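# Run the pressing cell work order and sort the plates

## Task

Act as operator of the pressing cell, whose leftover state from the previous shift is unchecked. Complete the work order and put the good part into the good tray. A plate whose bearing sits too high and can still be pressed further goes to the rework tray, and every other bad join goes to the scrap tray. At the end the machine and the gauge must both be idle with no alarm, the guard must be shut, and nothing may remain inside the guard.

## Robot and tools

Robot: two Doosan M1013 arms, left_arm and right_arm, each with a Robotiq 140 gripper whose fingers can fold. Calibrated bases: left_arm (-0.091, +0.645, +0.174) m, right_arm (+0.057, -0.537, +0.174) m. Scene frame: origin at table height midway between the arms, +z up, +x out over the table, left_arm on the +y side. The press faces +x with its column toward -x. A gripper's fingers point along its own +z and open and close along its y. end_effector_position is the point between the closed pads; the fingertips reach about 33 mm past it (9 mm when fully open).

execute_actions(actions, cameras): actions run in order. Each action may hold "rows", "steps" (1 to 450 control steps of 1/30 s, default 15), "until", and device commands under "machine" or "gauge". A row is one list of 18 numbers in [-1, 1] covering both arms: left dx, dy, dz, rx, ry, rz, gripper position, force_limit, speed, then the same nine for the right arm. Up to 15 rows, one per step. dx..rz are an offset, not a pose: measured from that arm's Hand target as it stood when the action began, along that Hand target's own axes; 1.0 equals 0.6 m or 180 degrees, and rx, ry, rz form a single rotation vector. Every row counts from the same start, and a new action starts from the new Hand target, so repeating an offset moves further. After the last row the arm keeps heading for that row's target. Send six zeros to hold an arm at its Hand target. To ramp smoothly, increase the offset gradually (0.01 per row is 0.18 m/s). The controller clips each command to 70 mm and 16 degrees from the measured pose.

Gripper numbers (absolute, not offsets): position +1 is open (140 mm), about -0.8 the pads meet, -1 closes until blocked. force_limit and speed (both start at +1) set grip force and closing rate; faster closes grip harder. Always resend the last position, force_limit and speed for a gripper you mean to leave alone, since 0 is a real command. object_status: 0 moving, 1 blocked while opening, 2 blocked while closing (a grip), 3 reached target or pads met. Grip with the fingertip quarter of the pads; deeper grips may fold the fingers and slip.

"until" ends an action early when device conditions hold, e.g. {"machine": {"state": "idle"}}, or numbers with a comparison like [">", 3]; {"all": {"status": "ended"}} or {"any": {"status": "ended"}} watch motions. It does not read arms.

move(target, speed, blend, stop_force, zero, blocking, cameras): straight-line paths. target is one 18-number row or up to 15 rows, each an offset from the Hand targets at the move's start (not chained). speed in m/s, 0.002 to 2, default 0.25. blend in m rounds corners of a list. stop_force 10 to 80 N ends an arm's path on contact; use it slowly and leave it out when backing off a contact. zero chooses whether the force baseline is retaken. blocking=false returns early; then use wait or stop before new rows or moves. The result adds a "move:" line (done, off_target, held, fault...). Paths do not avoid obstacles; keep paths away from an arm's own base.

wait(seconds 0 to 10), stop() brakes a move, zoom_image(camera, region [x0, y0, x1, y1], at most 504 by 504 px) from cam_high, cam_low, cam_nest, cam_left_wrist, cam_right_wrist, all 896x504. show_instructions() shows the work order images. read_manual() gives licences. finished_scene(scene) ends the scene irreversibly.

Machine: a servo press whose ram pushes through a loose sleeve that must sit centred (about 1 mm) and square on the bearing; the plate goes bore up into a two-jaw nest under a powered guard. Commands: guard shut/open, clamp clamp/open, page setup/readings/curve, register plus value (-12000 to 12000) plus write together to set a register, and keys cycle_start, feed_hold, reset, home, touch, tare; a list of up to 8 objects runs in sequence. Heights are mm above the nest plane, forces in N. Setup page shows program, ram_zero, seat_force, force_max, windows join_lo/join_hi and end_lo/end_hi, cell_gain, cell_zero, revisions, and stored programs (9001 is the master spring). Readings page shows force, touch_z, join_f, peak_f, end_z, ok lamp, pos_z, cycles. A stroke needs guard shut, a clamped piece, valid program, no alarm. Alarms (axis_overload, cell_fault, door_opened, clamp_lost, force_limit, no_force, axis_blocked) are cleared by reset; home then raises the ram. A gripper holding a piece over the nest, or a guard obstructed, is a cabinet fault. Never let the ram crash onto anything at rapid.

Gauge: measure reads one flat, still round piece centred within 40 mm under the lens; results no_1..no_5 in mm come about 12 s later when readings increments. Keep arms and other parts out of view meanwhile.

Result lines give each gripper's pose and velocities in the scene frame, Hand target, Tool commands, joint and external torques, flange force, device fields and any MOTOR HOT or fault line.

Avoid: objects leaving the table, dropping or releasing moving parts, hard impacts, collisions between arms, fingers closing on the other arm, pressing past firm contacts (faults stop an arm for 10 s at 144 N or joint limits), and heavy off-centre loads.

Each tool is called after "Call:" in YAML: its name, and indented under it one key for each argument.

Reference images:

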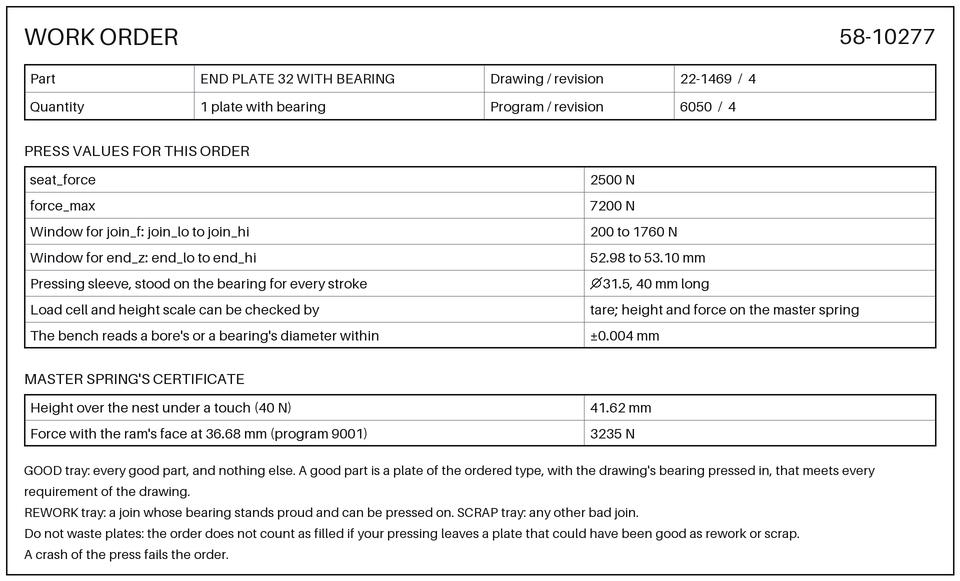

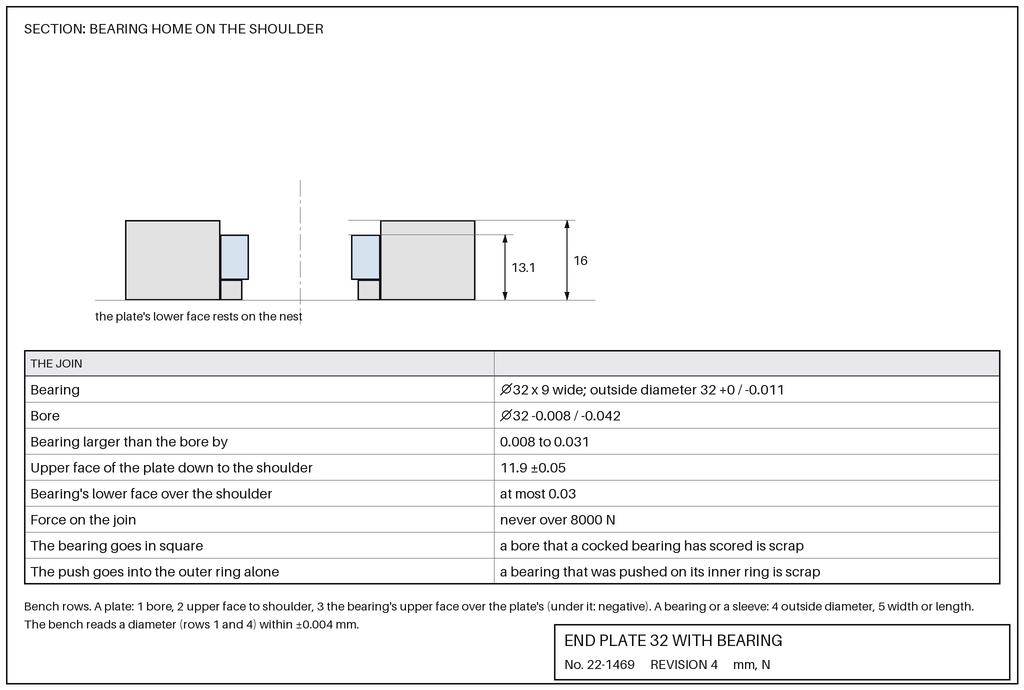

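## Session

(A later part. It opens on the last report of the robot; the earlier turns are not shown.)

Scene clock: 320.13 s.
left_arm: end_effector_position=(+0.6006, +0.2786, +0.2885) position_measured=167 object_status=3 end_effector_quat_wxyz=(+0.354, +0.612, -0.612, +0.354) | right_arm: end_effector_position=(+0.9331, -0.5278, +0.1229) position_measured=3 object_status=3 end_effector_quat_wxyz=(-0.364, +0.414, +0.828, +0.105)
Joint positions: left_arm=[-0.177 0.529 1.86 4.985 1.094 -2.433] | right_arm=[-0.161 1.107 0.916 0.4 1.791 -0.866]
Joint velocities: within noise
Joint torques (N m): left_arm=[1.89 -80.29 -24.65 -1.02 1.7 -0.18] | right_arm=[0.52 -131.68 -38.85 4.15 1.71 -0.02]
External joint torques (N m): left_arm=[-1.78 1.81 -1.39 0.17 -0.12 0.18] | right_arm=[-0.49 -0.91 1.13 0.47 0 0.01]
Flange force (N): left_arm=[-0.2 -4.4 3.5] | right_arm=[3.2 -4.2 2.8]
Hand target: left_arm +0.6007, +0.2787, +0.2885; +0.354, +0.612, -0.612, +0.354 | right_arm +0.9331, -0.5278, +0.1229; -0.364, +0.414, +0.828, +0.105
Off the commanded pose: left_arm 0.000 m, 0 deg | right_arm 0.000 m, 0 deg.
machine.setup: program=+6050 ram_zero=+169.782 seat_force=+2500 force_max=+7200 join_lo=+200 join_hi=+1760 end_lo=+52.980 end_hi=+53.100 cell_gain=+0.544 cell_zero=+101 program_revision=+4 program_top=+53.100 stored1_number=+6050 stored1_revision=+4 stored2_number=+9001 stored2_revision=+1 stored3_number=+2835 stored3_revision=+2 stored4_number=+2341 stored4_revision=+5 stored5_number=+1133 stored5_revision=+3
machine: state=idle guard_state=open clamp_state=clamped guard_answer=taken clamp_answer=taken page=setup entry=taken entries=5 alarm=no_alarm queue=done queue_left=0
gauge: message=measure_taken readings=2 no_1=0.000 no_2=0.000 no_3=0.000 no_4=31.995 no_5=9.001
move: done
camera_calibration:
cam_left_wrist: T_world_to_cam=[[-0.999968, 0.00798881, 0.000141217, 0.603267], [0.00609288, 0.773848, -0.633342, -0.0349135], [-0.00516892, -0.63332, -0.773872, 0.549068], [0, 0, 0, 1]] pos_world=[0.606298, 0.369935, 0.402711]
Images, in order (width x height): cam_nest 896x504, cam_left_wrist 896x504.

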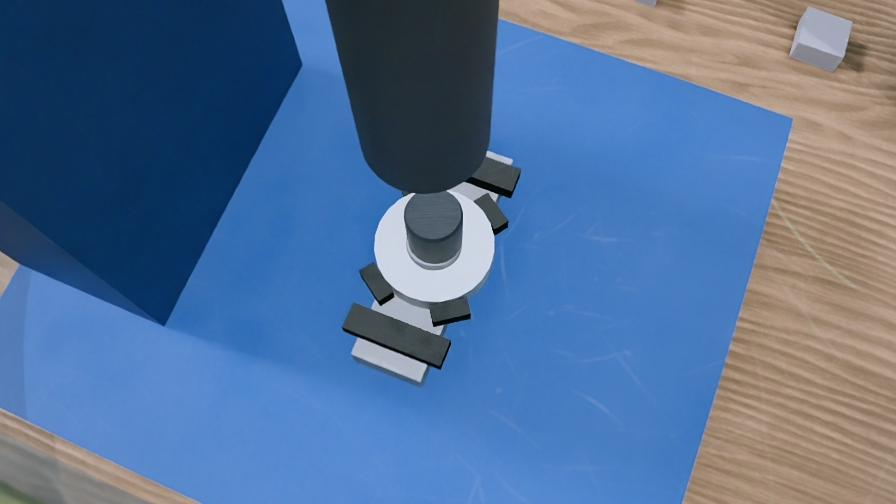

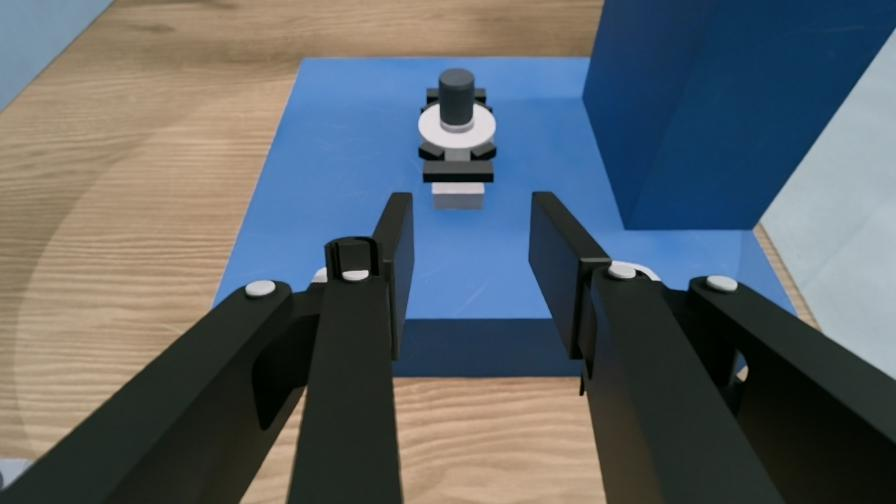

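Call:
execute_actions:
  actions:
    - {"machine":{"guard":"shut","page":"readings"},"steps":120,"until":{"machine":{"guard_state":"shut"}}}
  cameras: ["cam_nest","cam_low"]

Scene clock: 322.47 s.
left_arm: end_effector_position=(+0.6007, +0.2787, +0.2885) position_measured=167 object_status=3 end_effector_quat_wxyz=(+0.354, +0.612, -0.612, +0.354) | right_arm: end_effector_position=(+0.9331, -0.5278, +0.1229) position_measured=3 object_status=3 end_effector_quat_wxyz=(-0.364, +0.414, +0.828, +0.105)
Joint positions: left_arm=[-0.177 0.529 1.86 4.985 1.094 -2.433] | right_arm=[-0.161 1.107 0.916 0.4 1.791 -0.866]
Joint velocities: within noise
Joint torques (N m): left_arm=[1.15 -79.57 -24.8 -1.23 1.58 -0.14] | right_arm=[0.68 -131.61 -38.75 4.2 1.68 -0.03]
External joint torques (N m): left_arm=[-1.41 1.19 -1.16 0.37 0.02 0.14] | right_arm=[-0.55 -1.41 0.88 0.45 0.04 0.02]
Flange force (N): left_arm=[0.2 -3.5 2.3] | right_arm=[3.5 -4.2 2.4]
Hand target: left_arm +0.6007, +0.2787, +0.2885; +0.354, +0.612, -0.612, +0.354 | right_arm +0.9331, -0.5278, +0.1229; -0.364, +0.414, +0.828, +0.105
Tool commands: left_gripper/position=-0.3 left_gripper/force_limit=+0.0 left_gripper/speed=-1.0 right_gripper/position=+1.0 right_gripper/force_limit=+1.0 right_gripper/speed=+1.0
Off the commanded pose: left_arm 0.000 m, 0 deg | right_arm 0.000 m, 0 deg.
machine.readings: force=+0 touch_z=+41.618 join_f=+3044 peak_f=+3235 end_z=+36.678 ok=+0 pos_z=+150.218 cycles=+1
machine: state=idle guard_state=shut clamp_state=clamped guard_answer=taken clamp_answer=taken page=readings entry=taken entries=5 alarm=no_alarm queue=running queue_left=0
gauge: message=measure_taken readings=2 no_1=0.000 no_2=0.000 no_3=0.000 no_4=31.995 no_5=9.001
Images, in order (width x height): cam_low 896x504, cam_nest 896x504.

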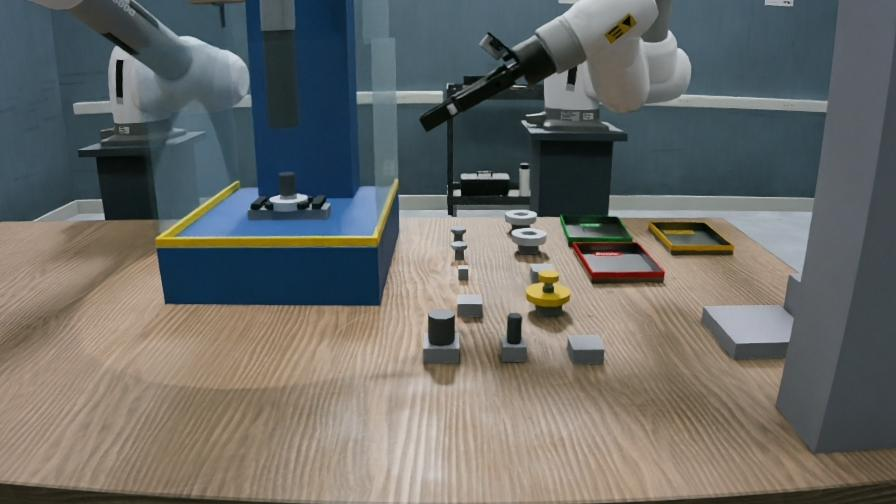

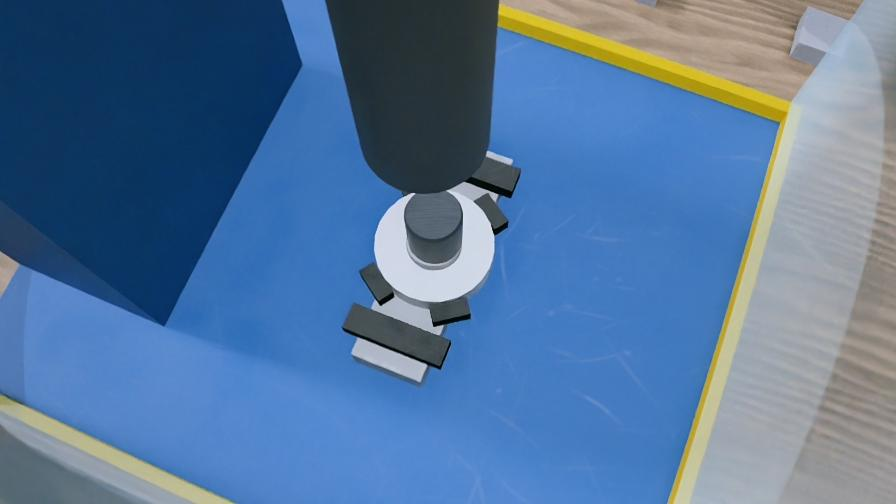

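Call:
execute_actions:
  actions:
    - {"machine":{"cycle_start":true},"steps":450,"until":{"machine":{"state":["!=","running"]}}}
  cameras: ["cam_nest"]

Scene clock: 322.87 s.
left_arm: end_effector_position=(+0.6007, +0.2787, +0.2885) position_measured=167 object_status=3 end_effector_quat_wxyz=(+0.354, +0.612, -0.612, +0.354) | right_arm: end_effector_position=(+0.9331, -0.5278, +0.1229) position_measured=3 object_status=3 end_effector_quat_wxyz=(-0.364, +0.414, +0.828, +0.105)
Joint positions: left_arm=[-0.177 0.529 1.86 4.985 1.094 -2.433] | right_arm=[-0.161 1.107 0.916 0.4 1.791 -0.866]
Joint velocities: within noise
Joint torques (N m): left_arm=[1 -79.8 -24.76 -1.2 1.63 -0.09] | right_arm=[0.74 -131.66 -38.78 4.15 1.69 -0.05]
External joint torques (N m): left_arm=[-0.87 1.41 -1.28 0.36 -0.05 0.09] | right_arm=[-0.49 -1.5 0.88 0.5 0.03 0.05]
Flange force (N): left_arm=[-0.3 -4.2 1.8] | right_arm=[3.7 -4.2 2.5]
Hand target: left_arm +0.6007, +0.2787, +0.2885; +0.354, +0.612, -0.612, +0.354 | right_arm +0.9331, -0.5278, +0.1229; -0.364, +0.414, +0.828, +0.105
Tool commands: left_gripper/position=-0.3 left_gripper/force_limit=+0.0 left_gripper/speed=-1.0 right_gripper/position=+1.0 right_gripper/force_limit=+1.0 right_gripper/speed=+1.0
Off the commanded pose: left_arm 0.000 m, 0 deg | right_arm 0.000 m, 0 deg.
machine.readings: force=+0 touch_z=+41.618 join_f=+3044 peak_f=+3235 end_z=+36.678 ok=+0 pos_z=+122.218 cycles=+1
machine: state=running guard_state=shut clamp_state=clamped guard_answer=taken clamp_answer=taken page=readings entry=taken entries=6 alarm=no_alarm queue=running queue_left=0
gauge: message=measure_taken readings=2 no_1=0.000 no_2=0.000 no_3=0.000 no_4=31.995 no_5=9.001
Images, in order (width x height): cam_nest 896x504.

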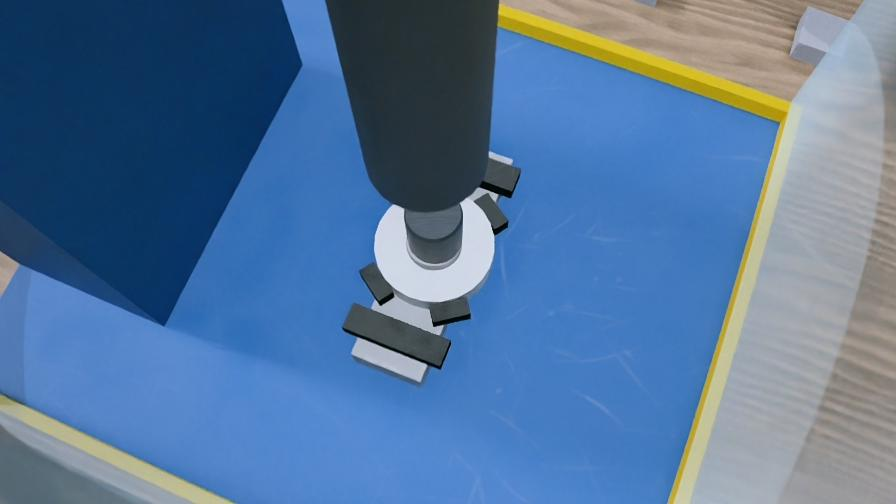

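Call:
execute_actions:
  actions:
    - {"steps":450,"until":{"machine":{"state":["!=","running"]}}}
  cameras: ["cam_nest"]

Scene clock: 328.20 s.
left_arm: end_effector_position=(+0.6007, +0.2787, +0.2885) position_measured=167 object_status=3 end_effector_quat_wxyz=(+0.354, +0.612, -0.612, +0.354) | right_arm: end_effector_position=(+0.9331, -0.5278, +0.1229) position_measured=3 object_status=3 end_effector_quat_wxyz=(-0.364, +0.414, +0.828, +0.105)
Joint positions: left_arm=[-0.177 0.529 1.86 4.985 1.094 -2.433] | right_arm=[-0.161 1.107 0.916 0.4 1.791 -0.866]
Joint velocities: within noise
Joint torques (N m): left_arm=[1.1 -79.54 -24.87 -1.26 1.6 -0.12] | right_arm=[0.94 -131.48 -38.93 4.17 1.7 -0.02]
External joint torques (N m): left_arm=[-0.72 0.84 -1.19 0.43 -0.02 0.12] | right_arm=[-0.31 -1.14 1.19 0.46 0.01 0.01]
Flange force (N): left_arm=[0.1 -3.4 1.1] | right_arm=[3.7 -4.5 3.1]
Hand target: left_arm +0.6007, +0.2787, +0.2885; +0.354, +0.612, -0.612, +0.354 | right_arm +0.9331, -0.5278, +0.1229; -0.364, +0.414, +0.828, +0.105
Tool commands: left_gripper/position=-0.3 left_gripper/force_limit=+0.0 left_gripper/speed=-1.0 right_gripper/position=+1.0 right_gripper/force_limit=+1.0 right_gripper/speed=+1.0
Off the commanded pose: left_arm 0.000 m, 0 deg | right_arm 0.000 m, 0 deg.
machine.readings: force=+0 touch_z=+41.618 join_f=+771 peak_f=+2889 end_z=+53.050 ok=+1 pos_z=+150.218 cycles=+2
machine: state=done guard_state=shut clamp_state=clamped guard_answer=taken clamp_answer=taken page=readings entry=taken entries=6 alarm=no_alarm queue=done queue_left=0
gauge: message=measure_taken readings=2 no_1=0.000 no_2=0.000 no_3=0.000 no_4=31.995 no_5=9.001
Images, in order (width x height): cam_nest 896x504.

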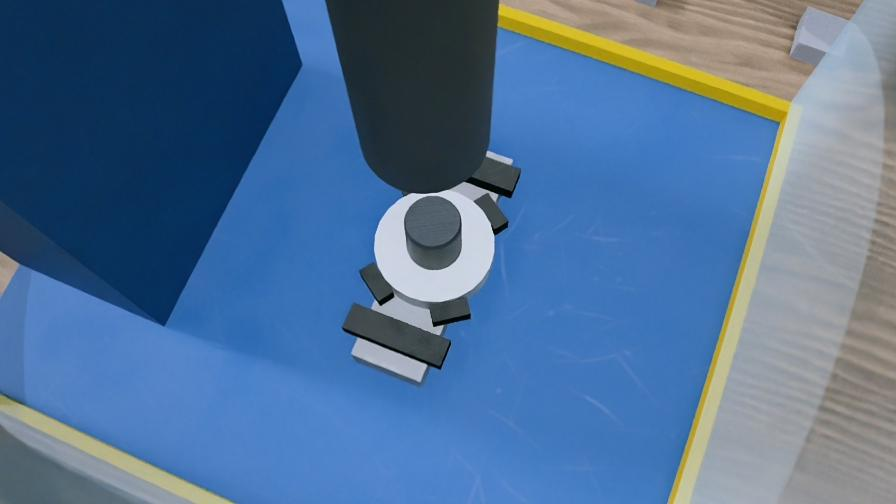

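Call:
execute_actions:
  actions:
    - {"machine":{"guard":"open"},"steps":120,"until":{"machine":{"guard_state":"open"}}}
  cameras: []

Call:
move:
  target: [0.0516,0,0.471,0,0,0,-0.2,0,-1,0,0,0,0,0,0,1,1,1]
  speed: 0.12
  cameras: ["cam_left_wrist"]

Call:
execute_actions:
  actions:
    - {"rows":[[0,0,0,0,0,0,-1,0,-1,0,0,0,0,0,0,1,1,1]],"steps":50}
  cameras: ["cam_left_wrist"]

Scene clock: 337.87 s.
left_arm: end_effector_position=(+0.6007, +0.2787, +0.2885) position_measured=167 object_status=3 end_effector_quat_wxyz=(+0.354, +0.612, -0.612, +0.354) | right_arm: end_effector_position=(+0.9331, -0.5278, +0.1229) position_measured=3 object_status=3 end_effector_quat_wxyz=(-0.364, +0.414, +0.828, +0.105)
Joint positions: left_arm=[-0.177 0.529 1.86 4.985 1.094 -2.433] | right_arm=[-0.161 1.107 0.916 0.4 1.791 -0.866]
Joint velocities: within noise
Joint torques (N m): left_arm=[0.97 -79.75 -24.73 -1.25 1.6 -0.11] | right_arm=[0.69 -131.39 -39 4.17 1.7 -0.04]
External joint torques (N m): left_arm=[-0.81 1.27 -1.27 0.42 -0.02 0.11] | right_arm=[-0.4 0.02 1.75 0.4 0 0.03]
Flange force (N): left_arm=[-0.2 -4.1 1.5] | right_arm=[2.9 -4.5 3.9]
Hand target: left_arm +0.6007, +0.2787, +0.2885; +0.354, +0.612, -0.612, +0.354 | right_arm +0.9331, -0.5278, +0.1229; -0.364, +0.414, +0.828, +0.105
Tool commands: left_gripper/position=-0.3 left_gripper/force_limit=+0.0 left_gripper/speed=-1.0 right_gripper/position=+1.0 right_gripper/force_limit=+1.0 right_gripper/speed=+1.0
Off the commanded pose: left_arm 0.000 m, 0 deg | right_arm 0.000 m, 0 deg.
machine.readings: force=+0 touch_z=+41.618 join_f=+771 peak_f=+2889 end_z=+53.050 ok=+1 pos_z=+150.218 cycles=+2
machine: state=done guard_state=open clamp_state=clamped guard_answer=taken clamp_answer=taken page=readings entry=taken entries=6 alarm=no_alarm queue=running queue_left=0
gauge: message=measure_taken readings=2 no_1=0.000 no_2=0.000 no_3=0.000 no_4=31.995 no_5=9.001
No camera images: "cameras" was empty.

Scene clock: 340.60 s.
left_arm: end_effector_position=(+0.6007, +0.0184, +0.1745) position_measured=154 object_status=3 end_effector_quat_wxyz=(+0.354, +0.612, -0.612, +0.354) | right_arm: end_effector_position=(+0.9331, -0.5278, +0.1229) position_measured=3 object_status=3 end_effector_quat_wxyz=(-0.364, +0.414, +0.828, +0.105)
Joint positions: left_arm=[-0.515 0.752 1.723 4.688 0.865 -2.364] | right_arm=[-0.161 1.107 0.916 0.4 1.791 -0.866]
Joint velocities: within noise
Joint torques (N m): left_arm=[3.59 -97.36 -21.95 -1.8 1.54 -0.09] | right_arm=[0.73 -131.66 -38.92 4.16 1.73 -0.04]
External joint torques (N m): left_arm=[-3.94 2.8 -1.68 0.41 0.18 0.09] | right_arm=[-0.57 -0.21 1.43 0.44 -0.03 0.03]
Flange force (N): left_arm=[0.7 -4.0 7.7] | right_arm=[2.7 -4.1 3.3]
Hand target: left_arm +0.6007, +0.0183, +0.1745; +0.354, +0.612, -0.612, +0.354 | right_arm +0.9331, -0.5278, +0.1229; -0.364, +0.414, +0.828, +0.105
Off the commanded pose: left_arm 0.000 m, 0 deg | right_arm 0.000 m, 0 deg.
machine.readings: force=+0 touch_z=+41.618 join_f=+771 peak_f=+2889 end_z=+53.050 ok=+1 pos_z=+150.218 cycles=+2
machine: state=done guard_state=open clamp_state=clamped guard_answer=taken clamp_answer=taken page=readings entry=taken entries=6 alarm=no_alarm queue=done queue_left=0
gauge: message=measure_taken readings=2 no_1=0.000 no_2=0.000 no_3=0.000 no_4=31.995 no_5=9.001
move: done
camera_calibration:
cam_left_wrist: T_world_to_cam=[[-0.999969, 0.0079251, 0.0000641325, 0.605491], [0.00609241, 0.773849, -0.633341, 0.0942404], [-0.00506892, -0.633321, -0.773873, 0.295997], [0, 0, 0, 1]] pos_world=[0.606398, 0.109734, 0.288711]
Images, in order (width x height): cam_left_wrist 896x504.

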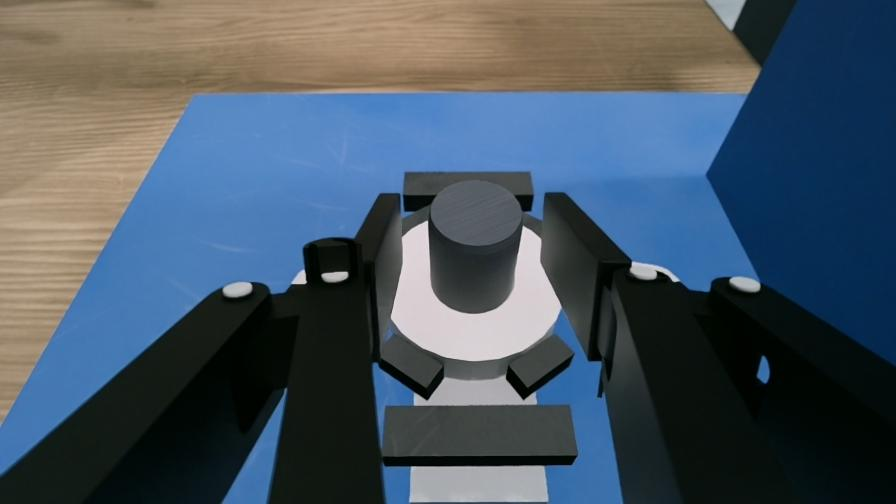

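Scene clock: 342.47 s.
left_arm: end_effector_position=(+0.6007, +0.0182, +0.1745) position_measured=185 object_status=2 end_effector_quat_wxyz=(+0.354, +0.612, -0.612, +0.354) | right_arm: end_effector_position=(+0.9331, -0.5278, +0.1229) position_measured=3 object_status=3 end_effector_quat_wxyz=(-0.364, +0.414, +0.828, +0.105)
Joint positions: left_arm=[-0.515 0.752 1.723 4.688 0.865 -2.364] | right_arm=[-0.161 1.107 0.916 0.4 1.791 -0.866]
Joint velocities: within noise
Joint torques (N m): left_arm=[0.87 -89.27 -20.92 -1.28 -0.15 -0.15] | right_arm=[0.71 -131.71 -38.75 4.16 1.7 -0.06]
External joint torques (N m): left_arm=[-0.95 -5.18 -2.63 -0.09 1.86 0.14] | right_arm=[-0.84 -0.02 1.35 0.43 0 0.06]
Flange force (N): left_arm=[5.5 -0.4 -3.2] | right_arm=[2.1 -3.8 2.8]
Hand target: left_arm +0.6007, +0.0183, +0.1745; +0.354, +0.612, -0.612, +0.354 | right_arm +0.9331, -0.5278, +0.1229; -0.364, +0.414, +0.828, +0.105
Off the commanded pose: left_arm 0.000 m, 0 deg | right_arm 0.000 m, 0 deg.
machine.readings: force=+0 touch_z=+41.618 join_f=+771 peak_f=+2889 end_z=+53.050 ok=+1 pos_z=+150.218 cycles=+2
machine: state=done guard_state=open clamp_state=clamped guard_answer=taken clamp_answer=taken page=readings entry=taken entries=6 alarm=no_alarm queue=done queue_left=0
gauge: message=measure_taken readings=2 no_1=0.000 no_2=0.000 no_3=0.000 no_4=31.995 no_5=9.001
camera_calibration:
cam_left_wrist: T_world_to_cam=[[-0.999969, 0.0079251, 0.0000641325, 0.605392], [0.00609241, 0.773849, -0.633341, 0.0943958], [-0.00506892, -0.633321, -0.773873, 0.295869], [0, 0, 0, 1]] pos_world=[0.606298, 0.109534, 0.288711]
Images, in order (width x height): cam_left_wrist 896x504.

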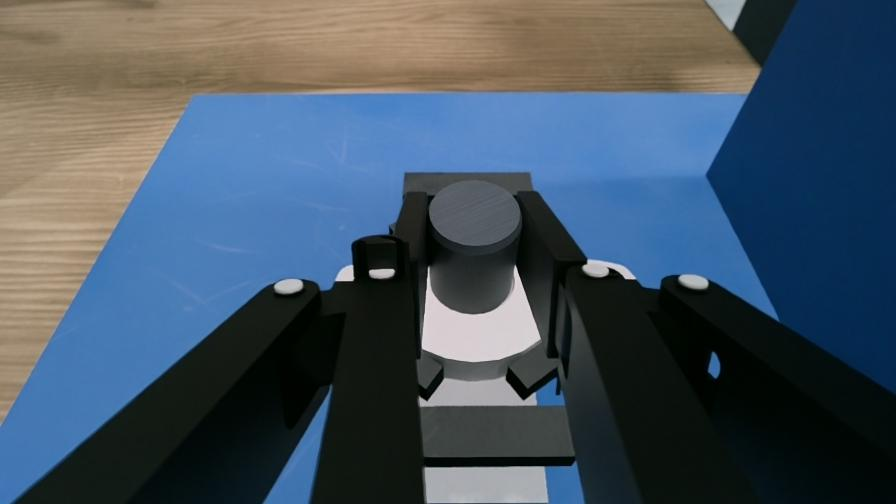

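Call:
move:
  target:
    - [0.0217,0,-0.0125,0,0,0,-1,0,-1,0,0,0,0,0,0,1,1,1]
    - [-0.157,0,-0.4902,0,0,0,-1,0,-1,0,0,0,0,0,0,1,1,1]
    - [-0.3136,-0.1988,-0.8614,0,0,0,-1,0,-1,0,0,0,0,0,0,1,1,1]
    - [-0.4661,-0.5767,-0.6256,0.433,0,-0.25,-1,0,-1,0,0,0,0,0,0,1,1,1]
  speed: [0.05,0.2,0.3,0.27]
  blend: [0.005,0.03,0.04,0]
  cameras: ["cam_left_wrist","cam_nest"]

Call:
zoom_image:
  camera: "cam_nest"
  region: [360, 180, 510, 320]

Scene clock: 350.10 s.
left_arm: end_effector_position=(+0.9468, +0.4831, +0.1193) position_measured=185 object_status=2 end_effector_quat_wxyz=(+0.001, +0.866, +0.000, +0.500) | right_arm: end_effector_position=(+0.9331, -0.5278, +0.1229) position_measured=3 object_status=3 end_effector_quat_wxyz=(-0.364, +0.414, +0.828, +0.105)
Joint positions: left_arm=[-0.272 0.821 1.728 2.657 0.49 -1.268] | right_arm=[-0.161 1.107 0.916 0.4 1.791 -0.866]
Joint velocities: within noise
Joint torques (N m): left_arm=[1.01 -107.65 -27.63 -2.25 3.07 -0.1] | right_arm=[0.79 -131.6 -38.96 4.18 1.7 -0.05]
External joint torques (N m): left_arm=[-0.57 4.1 0.23 0.45 -0.75 0.09] | right_arm=[-0.4 -1.51 1.06 0.47 0.02 0.04]
Flange force (N): left_arm=[-2.5 0.4 5.8] | right_arm=[4.0 -4.7 2.9]
Hand target: left_arm +0.9468, +0.4831, +0.1193; +0.001, +0.866, +0.000, +0.500 | right_arm +0.9331, -0.5278, +0.1229; -0.364, +0.414, +0.828, +0.105
Off the commanded pose: left_arm 0.000 m, 0 deg | right_arm 0.000 m, 0 deg.
machine.readings: force=+0 touch_z=+41.618 join_f=+771 peak_f=+2889 end_z=+53.050 ok=+1 pos_z=+150.218 cycles=+2
machine: state=done guard_state=open clamp_state=clamped guard_answer=taken clamp_answer=taken page=readings entry=taken entries=6 alarm=no_alarm queue=done queue_left=0
gauge: message=measure_taken readings=2 no_1=0.000 no_2=0.000 no_3=0.000 no_4=31.995 no_5=9.001
move: done
camera_calibration:
cam_left_wrist: T_world_to_cam=[[-0.00798958, -0.999965, 0.00235322, 0.495272], [-0.77461, 0.00470075, -0.632421, 0.80818], [0.632388, -0.00687561, -0.774621, -0.356722], [0, 0, 0, 1]] pos_world=[0.855568, 0.489003, 0.23362]
Images, in order (width x height): cam_nest 896x504, cam_left_wrist 896x504.

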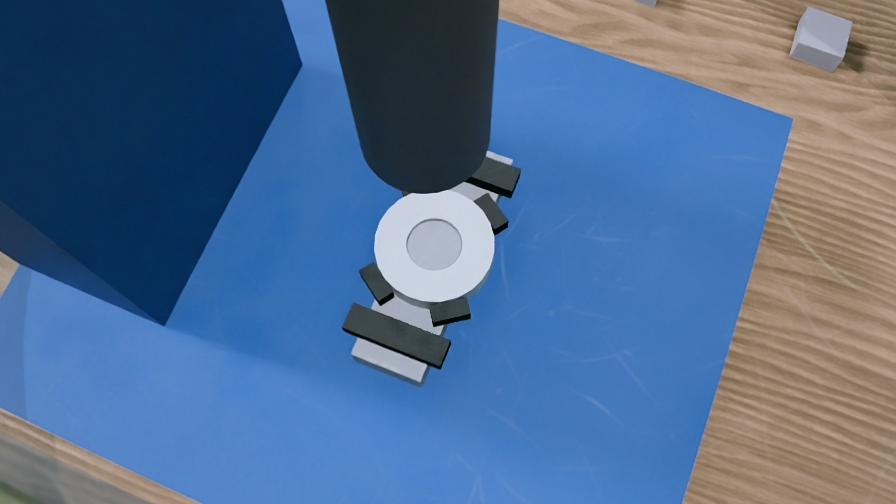

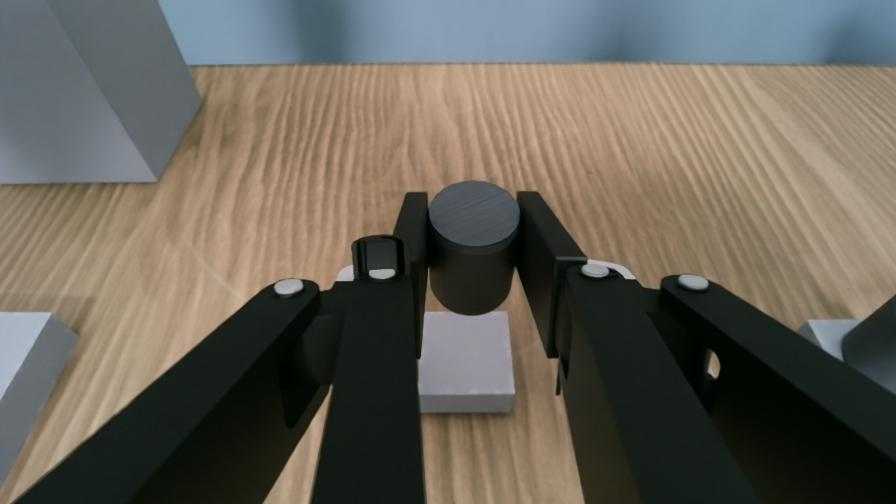

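Scaled by 3.360 from the camera's 896x504 image, which has a finer 1280x720 frame.

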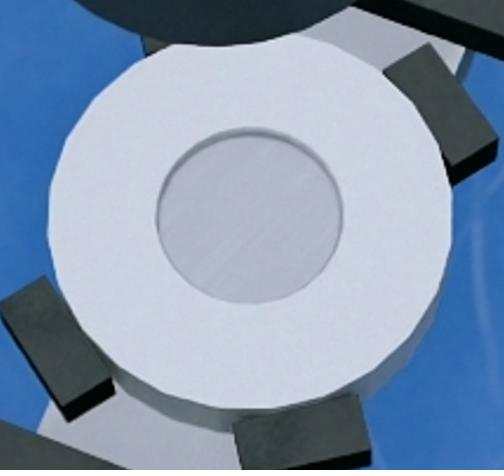

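Call:
move:
  target: [-0.0722,0,0.0417,0,0,0,-1,0,-1,0,0,0,0,0,0,1,1,1]
  speed: 0.08
  cameras: []

Call:
move:
  target: [-0.0173,0,0.01,0,0,0,-1,0,-1,0,0,0,0,0,0,1,1,1]
  speed: 0.006
  stop_force: 10
  cameras: ["cam_left_wrist"]

Scene clock: 351.40 s.
left_arm: end_effector_position=(+0.9468, +0.4829, +0.0694) position_measured=185 object_status=2 end_effector_quat_wxyz=(+0.001, +0.866, +0.000, +0.500) | right_arm: end_effector_position=(+0.9331, -0.5278, +0.1229) position_measured=3 object_status=3 end_effector_quat_wxyz=(-0.364, +0.414, +0.828, +0.105)
Joint positions: left_arm=[-0.272 0.89 1.718 2.703 0.543 -1.321] | right_arm=[-0.161 1.107 0.916 0.4 1.791 -0.866]
Joint velocities: within noise
Joint torques (N m): left_arm=[0.96 -112.06 -25.25 -2.04 2.89 -0.24] | right_arm=[0.69 -131.72 -38.79 4.17 1.67 -0.03]
External joint torques (N m): left_arm=[-0.97 5.83 -0.06 0.37 -0.54 0.24] | right_arm=[-0.47 -0.78 1.1 0.45 0.04 0.02]
Flange force (N): left_arm=[-4.0 1.7 8.4] | right_arm=[3.0 -3.9 2.6]
Hand target: left_arm +0.9468, +0.4830, +0.0693; +0.001, +0.866, +0.000, +0.500 | right_arm +0.9331, -0.5278, +0.1229; -0.364, +0.414, +0.828, +0.105
Off the commanded pose: left_arm 0.000 m, 0 deg | right_arm 0.000 m, 0 deg.
machine.readings: force=+0 touch_z=+41.618 join_f=+771 peak_f=+2889 end_z=+53.050 ok=+1 pos_z=+150.218 cycles=+2
machine: state=done guard_state=open clamp_state=clamped guard_answer=taken clamp_answer=taken page=readings entry=taken entries=6 alarm=no_alarm queue=done queue_left=0
gauge: message=measure_taken readings=2 no_1=0.000 no_2=0.000 no_3=0.000 no_4=31.995 no_5=9.001
move: done
No camera images: "cameras" was empty.

Scene clock: 353.00 s.
left_arm: end_effector_position=(+0.9470, +0.4829, +0.0637) position_measured=185 object_status=2 end_effector_quat_wxyz=(+0.001, +0.866, +0.000, +0.501) | right_arm: end_effector_position=(+0.9331, -0.5278, +0.1229) position_measured=3 object_status=3 end_effector_quat_wxyz=(-0.364, +0.414, +0.828, +0.105)
Joint positions: left_arm=[-0.272 0.898 1.716 2.708 0.549 -1.326] | right_arm=[-0.161 1.107 0.916 0.4 1.791 -0.866]
Joint velocities: within noise
Joint torques (N m): left_arm=[1.04 -97.59 -20.56 -2.31 -0.11 -0.15] | right_arm=[0.53 -131.72 -38.95 4.18 1.69 -0.04]
External joint torques (N m): left_arm=[-1.09 -8.47 -4.29 0.67 2.44 0.15] | right_arm=[-0.59 0.04 1.55 0.4 0.01 0.03]
Flange force (N): left_arm=[6.2 0.6 -4.9] | right_arm=[2.5 -4.1 3.3]
Hand target: left_arm +0.9470, +0.4829, +0.0637; +0.001, +0.866, +0.000, +0.500 (not the last commanded pose) | right_arm +0.9331, -0.5278, +0.1229; -0.364, +0.414, +0.828, +0.105
Off the commanded pose: left_arm 0.006 m, 0 deg | right_arm 0.000 m, 0 deg.
machine.readings: force=+0 touch_z=+41.618 join_f=+771 peak_f=+2889 end_z=+53.050 ok=+1 pos_z=+150.218 cycles=+2
machine: state=done guard_state=open clamp_state=clamped guard_answer=taken clamp_answer=taken page=readings entry=taken entries=6 alarm=no_alarm queue=done queue_left=0
gauge: message=measure_taken readings=2 no_1=0.000 no_2=0.000 no_3=0.000 no_4=31.995 no_5=9.001
move: contact (left_arm)
camera_calibration:
cam_left_wrist: T_world_to_cam=[[-0.00799141, -0.999965, 0.00234781, 0.495207], [-0.774205, 0.00470119, -0.632917, 0.772912], [0.632884, -0.00687559, -0.774216, -0.400415], [0, 0, 0, 1]] pos_world=[0.855767, 0.488803, 0.178019]
Images, in order (width x height): cam_left_wrist 896x504.

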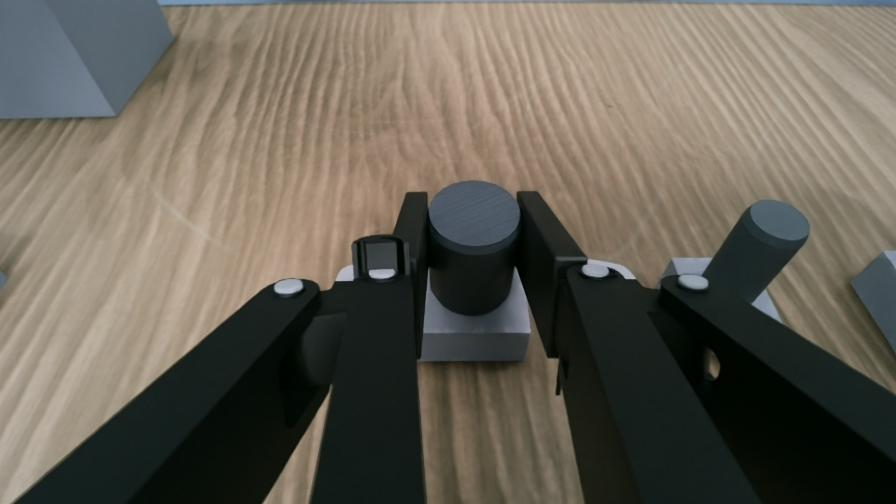

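Call:
execute_actions:
  actions:
    - {"rows":[[0.0006,0,-0.0003,0,0,0,-1,0,-1,0,0,0,0,0,0,1,1,1]],"steps":10}
    - {"rows":[[0,0,0,0,0,0,-0.2,0,-1,0,0,0,0,0,0,1,1,1]],"steps":40}
  cameras: []

Call:
move:
  target: [0.05,0,-0.15,0,0,0,-0.2,0,-1,0,0,0,0,0,0,1,1,1]
  speed: 0.12
  cameras: ["cam_left_wrist"]

Scene clock: 355.30 s.
left_arm: end_effector_position=(+0.9470, +0.4829, +0.0641) position_measured=154 object_status=3 end_effector_quat_wxyz=(+0.001, +0.866, +0.000, +0.500) | right_arm: end_effector_position=(+0.9331, -0.5278, +0.1229) position_measured=3 object_status=3 end_effector_quat_wxyz=(-0.364, +0.414, +0.828, +0.105)
Joint positions: left_arm=[-0.272 0.898 1.716 2.707 0.549 -1.326] | right_arm=[-0.161 1.107 0.916 0.4 1.791 -0.866]
Joint velocities: within noise
Joint torques (N m): left_arm=[1.05 -107.73 -23.65 -2.01 2.34 -0.12] | right_arm=[0.64 -131.44 -38.72 4.16 1.72 -0.05]
External joint torques (N m): left_arm=[-0.74 1.42 -1.31 0.35 0.02 0.12] | right_arm=[-0.64 -0.69 1.2 0.44 -0.01 0.04]
External joint torques at the end of the 1st action: left_arm=[-1.23 -2.53 -3.73 0.54 1.09 0.39] | right_arm=[0.06 -1.33 0.97 0.48 -0.03 0]
Flange force (N): left_arm=[-0.4 1.2 4.5] | right_arm=[2.9 -4.1 2.9]
Flange force at the end of the 1st action (N): left_arm=[3.3 2.2 3.1] | right_arm=[3.8 -4.0 2.9]
Hand target: left_arm +0.9470, +0.4829, +0.0641; +0.001, +0.866, +0.000, +0.500 | right_arm +0.9331, -0.5278, +0.1229; -0.364, +0.414, +0.828, +0.105
Off the commanded pose: left_arm 0.000 m, 0 deg | right_arm 0.000 m, 0 deg.
machine.readings: force=+0 touch_z=+41.618 join_f=+771 peak_f=+2889 end_z=+53.050 ok=+1 pos_z=+150.218 cycles=+2
machine: state=done guard_state=open clamp_state=clamped guard_answer=taken clamp_answer=taken page=readings entry=taken entries=6 alarm=no_alarm queue=done queue_left=0
gauge: message=measure_taken readings=2 no_1=0.000 no_2=0.000 no_3=0.000 no_4=31.995 no_5=9.001
No camera images: "cameras" was empty.

Scene clock: 356.50 s.
left_arm: end_effector_position=(+0.8840, +0.4830, +0.1349) position_measured=154 object_status=3 end_effector_quat_wxyz=(+0.001, +0.866, +0.000, +0.500) | right_arm: end_effector_position=(+0.9331, -0.5278, +0.1229) position_measured=3 object_status=3 end_effector_quat_wxyz=(-0.364, +0.414, +0.828, +0.105)
Joint positions: left_arm=[-0.295 0.745 1.863 2.667 0.548 -1.301] | right_arm=[-0.161 1.107 0.916 0.4 1.791 -0.866]
Joint velocities: within noise
Joint torques (N m): left_arm=[0.98 -95.96 -23.61 -2.12 2.3 -0.11] | right_arm=[0.7 -131.63 -38.72 4.15 1.67 -0.02]
External joint torques (N m): left_arm=[-0.46 0.23 -1.71 0.49 0.03 0.11] | right_arm=[-0.43 -0.33 1.16 0.45 0.03 0.01]
Flange force (N): left_arm=[1.0 0.5 3.4] | right_arm=[2.4 -3.4 2.6]
Hand target: left_arm +0.8840, +0.4830, +0.1350; +0.001, +0.866, +0.000, +0.500 | right_arm +0.9331, -0.5278, +0.1229; -0.364, +0.414, +0.828, +0.105
Off the commanded pose: left_arm 0.000 m, 0 deg | right_arm 0.000 m, 0 deg.
machine.readings: force=+0 touch_z=+41.618 join_f=+771 peak_f=+2889 end_z=+53.050 ok=+1 pos_z=+150.218 cycles=+2
machine: state=done guard_state=open clamp_state=clamped guard_answer=taken clamp_answer=taken page=readings entry=taken entries=6 alarm=no_alarm queue=done queue_left=0
gauge: message=measure_taken readings=2 no_1=0.000 no_2=0.000 no_3=0.000 no_4=31.995 no_5=9.001
move: done
camera_calibration:
cam_left_wrist: T_world_to_cam=[[-0.00799077, -0.999965, 0.00234975, 0.494635], [-0.774343, 0.00470096, -0.632748, 0.769269], [0.632715, -0.00687566, -0.774354, -0.30525], [0, 0, 0, 1]] pos_world=[0.792767, 0.488903, 0.249219]
Images, in order (width x height): cam_left_wrist 896x504.

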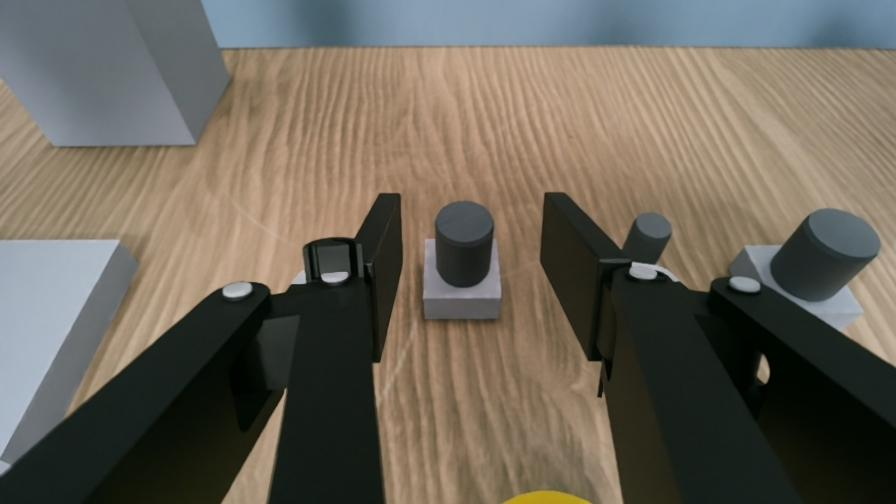

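Call:
move:
  target:
    - [0.0582,-0.1283,-0.3492,-0.433,0,0.25,0.28,0,-1,0,0,0,0,0,0,1,1,1]
    - [0.0051,0.3337,-0.5495,-0.433,0,0.25,0.28,0,-1,0,0,0,0,0,0,1,1,1]
  speed: [0.25,0.25]
  blend: [0.04,0]
  cameras: ["cam_left_wrist"]

Call:
execute_actions:
  actions:
    - {"machine":{"clamp":"open"},"steps":60}
  cameras: ["cam_nest"]

Call:
move:
  target: [0,0,0.5,0,0,0,0.28,0,-1,0,0,0,0,0,0,1,1,1]
  speed: 0.1
  cameras: ["cam_left_wrist","cam_nest"]

Scene clock: 362.00 s.
left_arm: end_effector_position=(+0.5998, +0.2832, +0.3025) position_measured=94 object_status=3 end_effector_quat_wxyz=(+0.354, +0.612, -0.612, +0.354) | right_arm: end_effector_position=(+0.9331, -0.5278, +0.1229) position_measured=3 object_status=3 end_effector_quat_wxyz=(-0.364, +0.414, +0.828, +0.105)
Joint positions: left_arm=[-0.17 0.51 1.857 4.999 1.104 -2.455] | right_arm=[-0.161 1.107 0.916 0.4 1.791 -0.866]
Joint velocities: within noise
Joint torques (N m): left_arm=[1.96 -78.53 -25.1 -1.25 1.53 -0.11] | right_arm=[0.64 -131.66 -38.88 4.17 1.68 -0.03]
External joint torques (N m): left_arm=[-2.07 1.05 -1.57 0.44 0 0.11] | right_arm=[-0.56 -1.78 0.9 0.49 0.03 0.03]
Flange force (N): left_arm=[1.1 -4.2 2.8] | right_arm=[4.1 -4.7 2.6]
Hand target: left_arm +0.5998, +0.2831, +0.3025; +0.354, +0.612, -0.612, +0.354 | right_arm +0.9331, -0.5278, +0.1229; -0.364, +0.414, +0.828, +0.105
Off the commanded pose: left_arm 0.000 m, 0 deg | right_arm 0.000 m, 0 deg.
machine.readings: force=+0 touch_z=+41.618 join_f=+771 peak_f=+2889 end_z=+53.050 ok=+1 pos_z=+150.218 cycles=+2
machine: state=done guard_state=open clamp_state=clamped guard_answer=taken clamp_answer=taken page=readings entry=taken entries=6 alarm=no_alarm queue=done queue_left=0
gauge: message=measure_taken readings=2 no_1=0.000 no_2=0.000 no_3=0.000 no_4=31.995 no_5=9.001
move: done
camera_calibration:
cam_left_wrist: T_world_to_cam=[[-0.999969, 0.00790153, -0.000435309, 0.6026], [0.00639049, 0.773849, -0.633338, -0.0297205], [-0.00466747, -0.633321, -0.773875, 0.562585], [0, 0, 0, 1]] pos_world=[0.605397, 0.374534, 0.41681]
Images, in order (width x height): cam_left_wrist 896x504.

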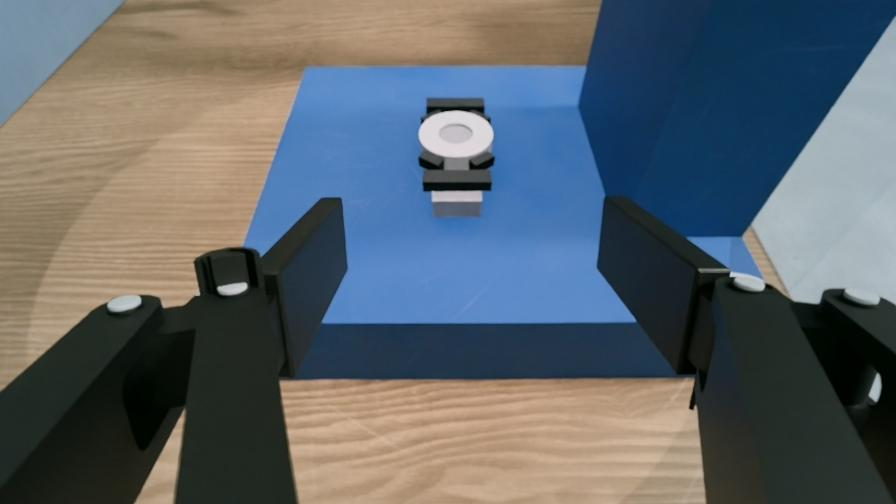

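Scene clock: 364.20 s.
left_arm: end_effector_position=(+0.5998, +0.2831, +0.3025) position_measured=94 object_status=3 end_effector_quat_wxyz=(+0.354, +0.612, -0.612, +0.354) | right_arm: end_effector_position=(+0.9331, -0.5278, +0.1229) position_measured=3 object_status=3 end_effector_quat_wxyz=(-0.364, +0.414, +0.828, +0.105)
Joint positions: left_arm=[-0.17 0.51 1.857 4.999 1.104 -2.455] | right_arm=[-0.161 1.107 0.916 0.4 1.791 -0.866]
Joint velocities: within noise
Joint torques (N m): left_arm=[0.83 -78.65 -25.51 -1.22 1.55 -0.14] | right_arm=[0.85 -131.86 -38.88 4.19 1.69 -0.05]
External joint torques (N m): left_arm=[-0.82 1.11 -1.2 0.41 -0.02 0.14] | right_arm=[-0.78 -0.46 1.29 0.42 0.02 0.04]
Flange force (N): left_arm=[-0.1 -3.7 1.4] | right_arm=[2.7 -4.2 2.9]
Hand target: left_arm +0.5998, +0.2831, +0.3025; +0.354, +0.612, -0.612, +0.354 | right_arm +0.9331, -0.5278, +0.1229; -0.364, +0.414, +0.828, +0.105
Tool commands: left_gripper/position=+0.28 left_gripper/force_limit=+0.0 left_gripper/speed=-1.0 right_gripper/position=+1.0 right_gripper/force_limit=+1.0 right_gripper/speed=+1.0
Off the commanded pose: left_arm 0.000 m, 0 deg | right_arm 0.000 m, 0 deg.
machine.readings: force=+0 touch_z=+41.618 join_f=+771 peak_f=+2889 end_z=+53.050 ok=+1 pos_z=+150.218 cycles=+2
machine: state=idle guard_state=open clamp_state=open guard_answer=taken clamp_answer=taken page=readings entry=taken entries=6 alarm=no_alarm queue=done queue_left=0
gauge: message=measure_taken readings=2 no_1=0.000 no_2=0.000 no_3=0.000 no_4=31.995 no_5=9.001
Images, in order (width x height): cam_nest 896x504.

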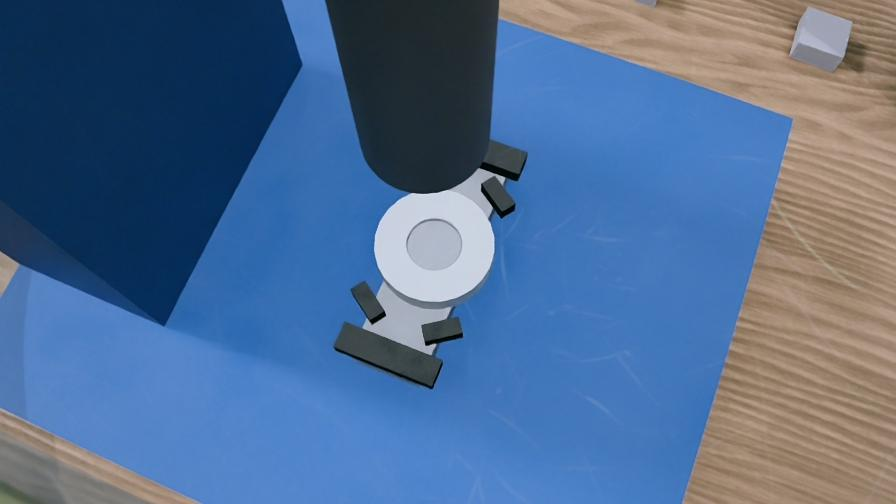

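Scene clock: 367.57 s.
left_arm: end_effector_position=(+0.5999, +0.0231, +0.1531) position_measured=94 object_status=3 end_effector_quat_wxyz=(+0.354, +0.612, -0.612, +0.354) | right_arm: end_effector_position=(+0.9331, -0.5278, +0.1229) position_measured=3 object_status=3 end_effector_quat_wxyz=(-0.364, +0.414, +0.828, +0.105)
Joint positions: left_arm=[-0.51 0.777 1.73 4.665 0.869 -2.322] | right_arm=[-0.161 1.107 0.916 0.4 1.791 -0.866]
Joint velocities: within noise
Joint torques (N m): left_arm=[2.02 -98.91 -21.62 -1.54 1.83 -0.13] | right_arm=[0.76 -131.42 -38.91 4.16 1.67 -0.04]
External joint torques (N m): left_arm=[-2.27 3.27 -0.9 0.15 -0.06 0.13] | right_arm=[-0.52 -0.79 1.35 0.44 0.04 0.03]
Flange force (N): left_arm=[-1.4 -3.3 6.3] | right_arm=[3.4 -4.6 3.2]
Hand target: left_arm +0.5999, +0.0231, +0.1530; +0.354, +0.612, -0.612, +0.354 | right_arm +0.9331, -0.5278, +0.1229; -0.364, +0.414, +0.828, +0.105
Off the commanded pose: left_arm 0.000 m, 0 deg | right_arm 0.000 m, 0 deg.
machine.readings: force=+0 touch_z=+41.618 join_f=+771 peak_f=+2889 end_z=+53.050 ok=+1 pos_z=+150.218 cycles=+2
machine: state=idle guard_state=open clamp_state=open guard_answer=taken clamp_answer=taken page=readings entry=taken entries=6 alarm=no_alarm queue=done queue_left=0
gauge: message=measure_taken readings=2 no_1=0.000 no_2=0.000 no_3=0.000 no_4=31.995 no_5=9.001
move: done
camera_calibration:
cam_left_wrist: T_world_to_cam=[[-0.999969, 0.00790153, -0.000435309, 0.60469], [0.00639049, 0.773849, -0.633338, 0.0768731], [-0.00466747, -0.633321, -0.773875, 0.282164], [0, 0, 0, 1]] pos_world=[0.605497, 0.114434, 0.26731]
Images, in order (width x height): cam_nest 896x504, cam_left_wrist 896x504.

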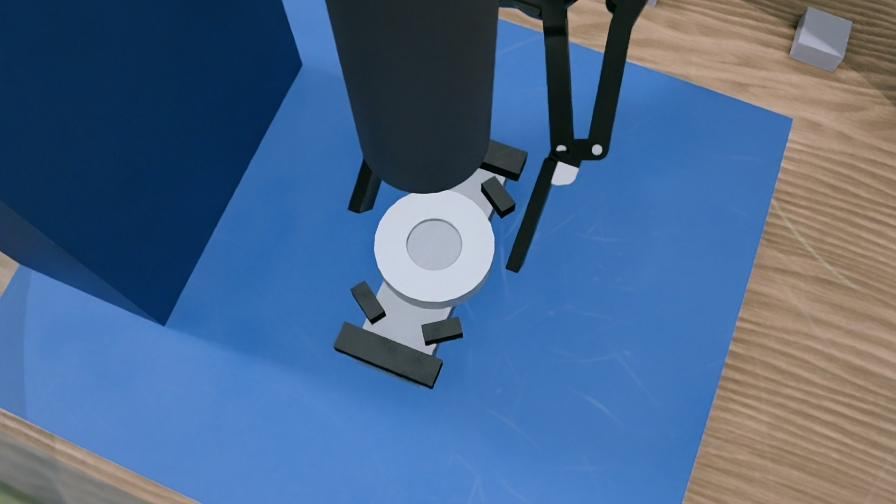

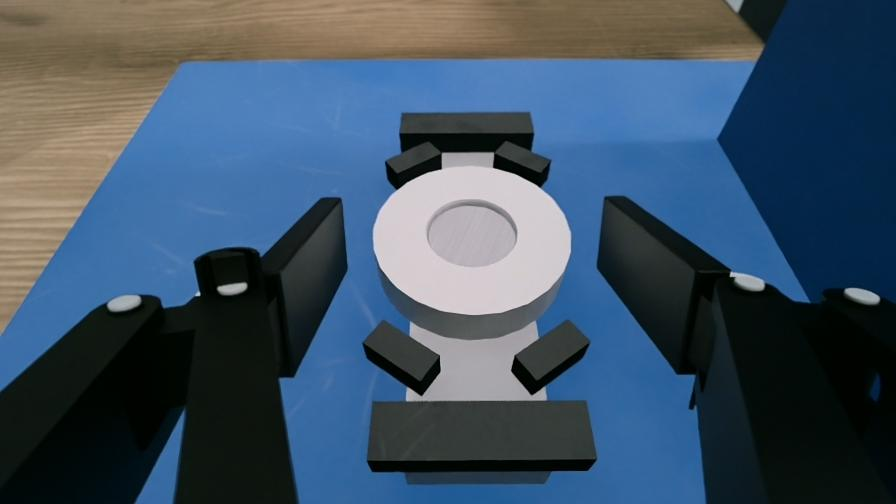

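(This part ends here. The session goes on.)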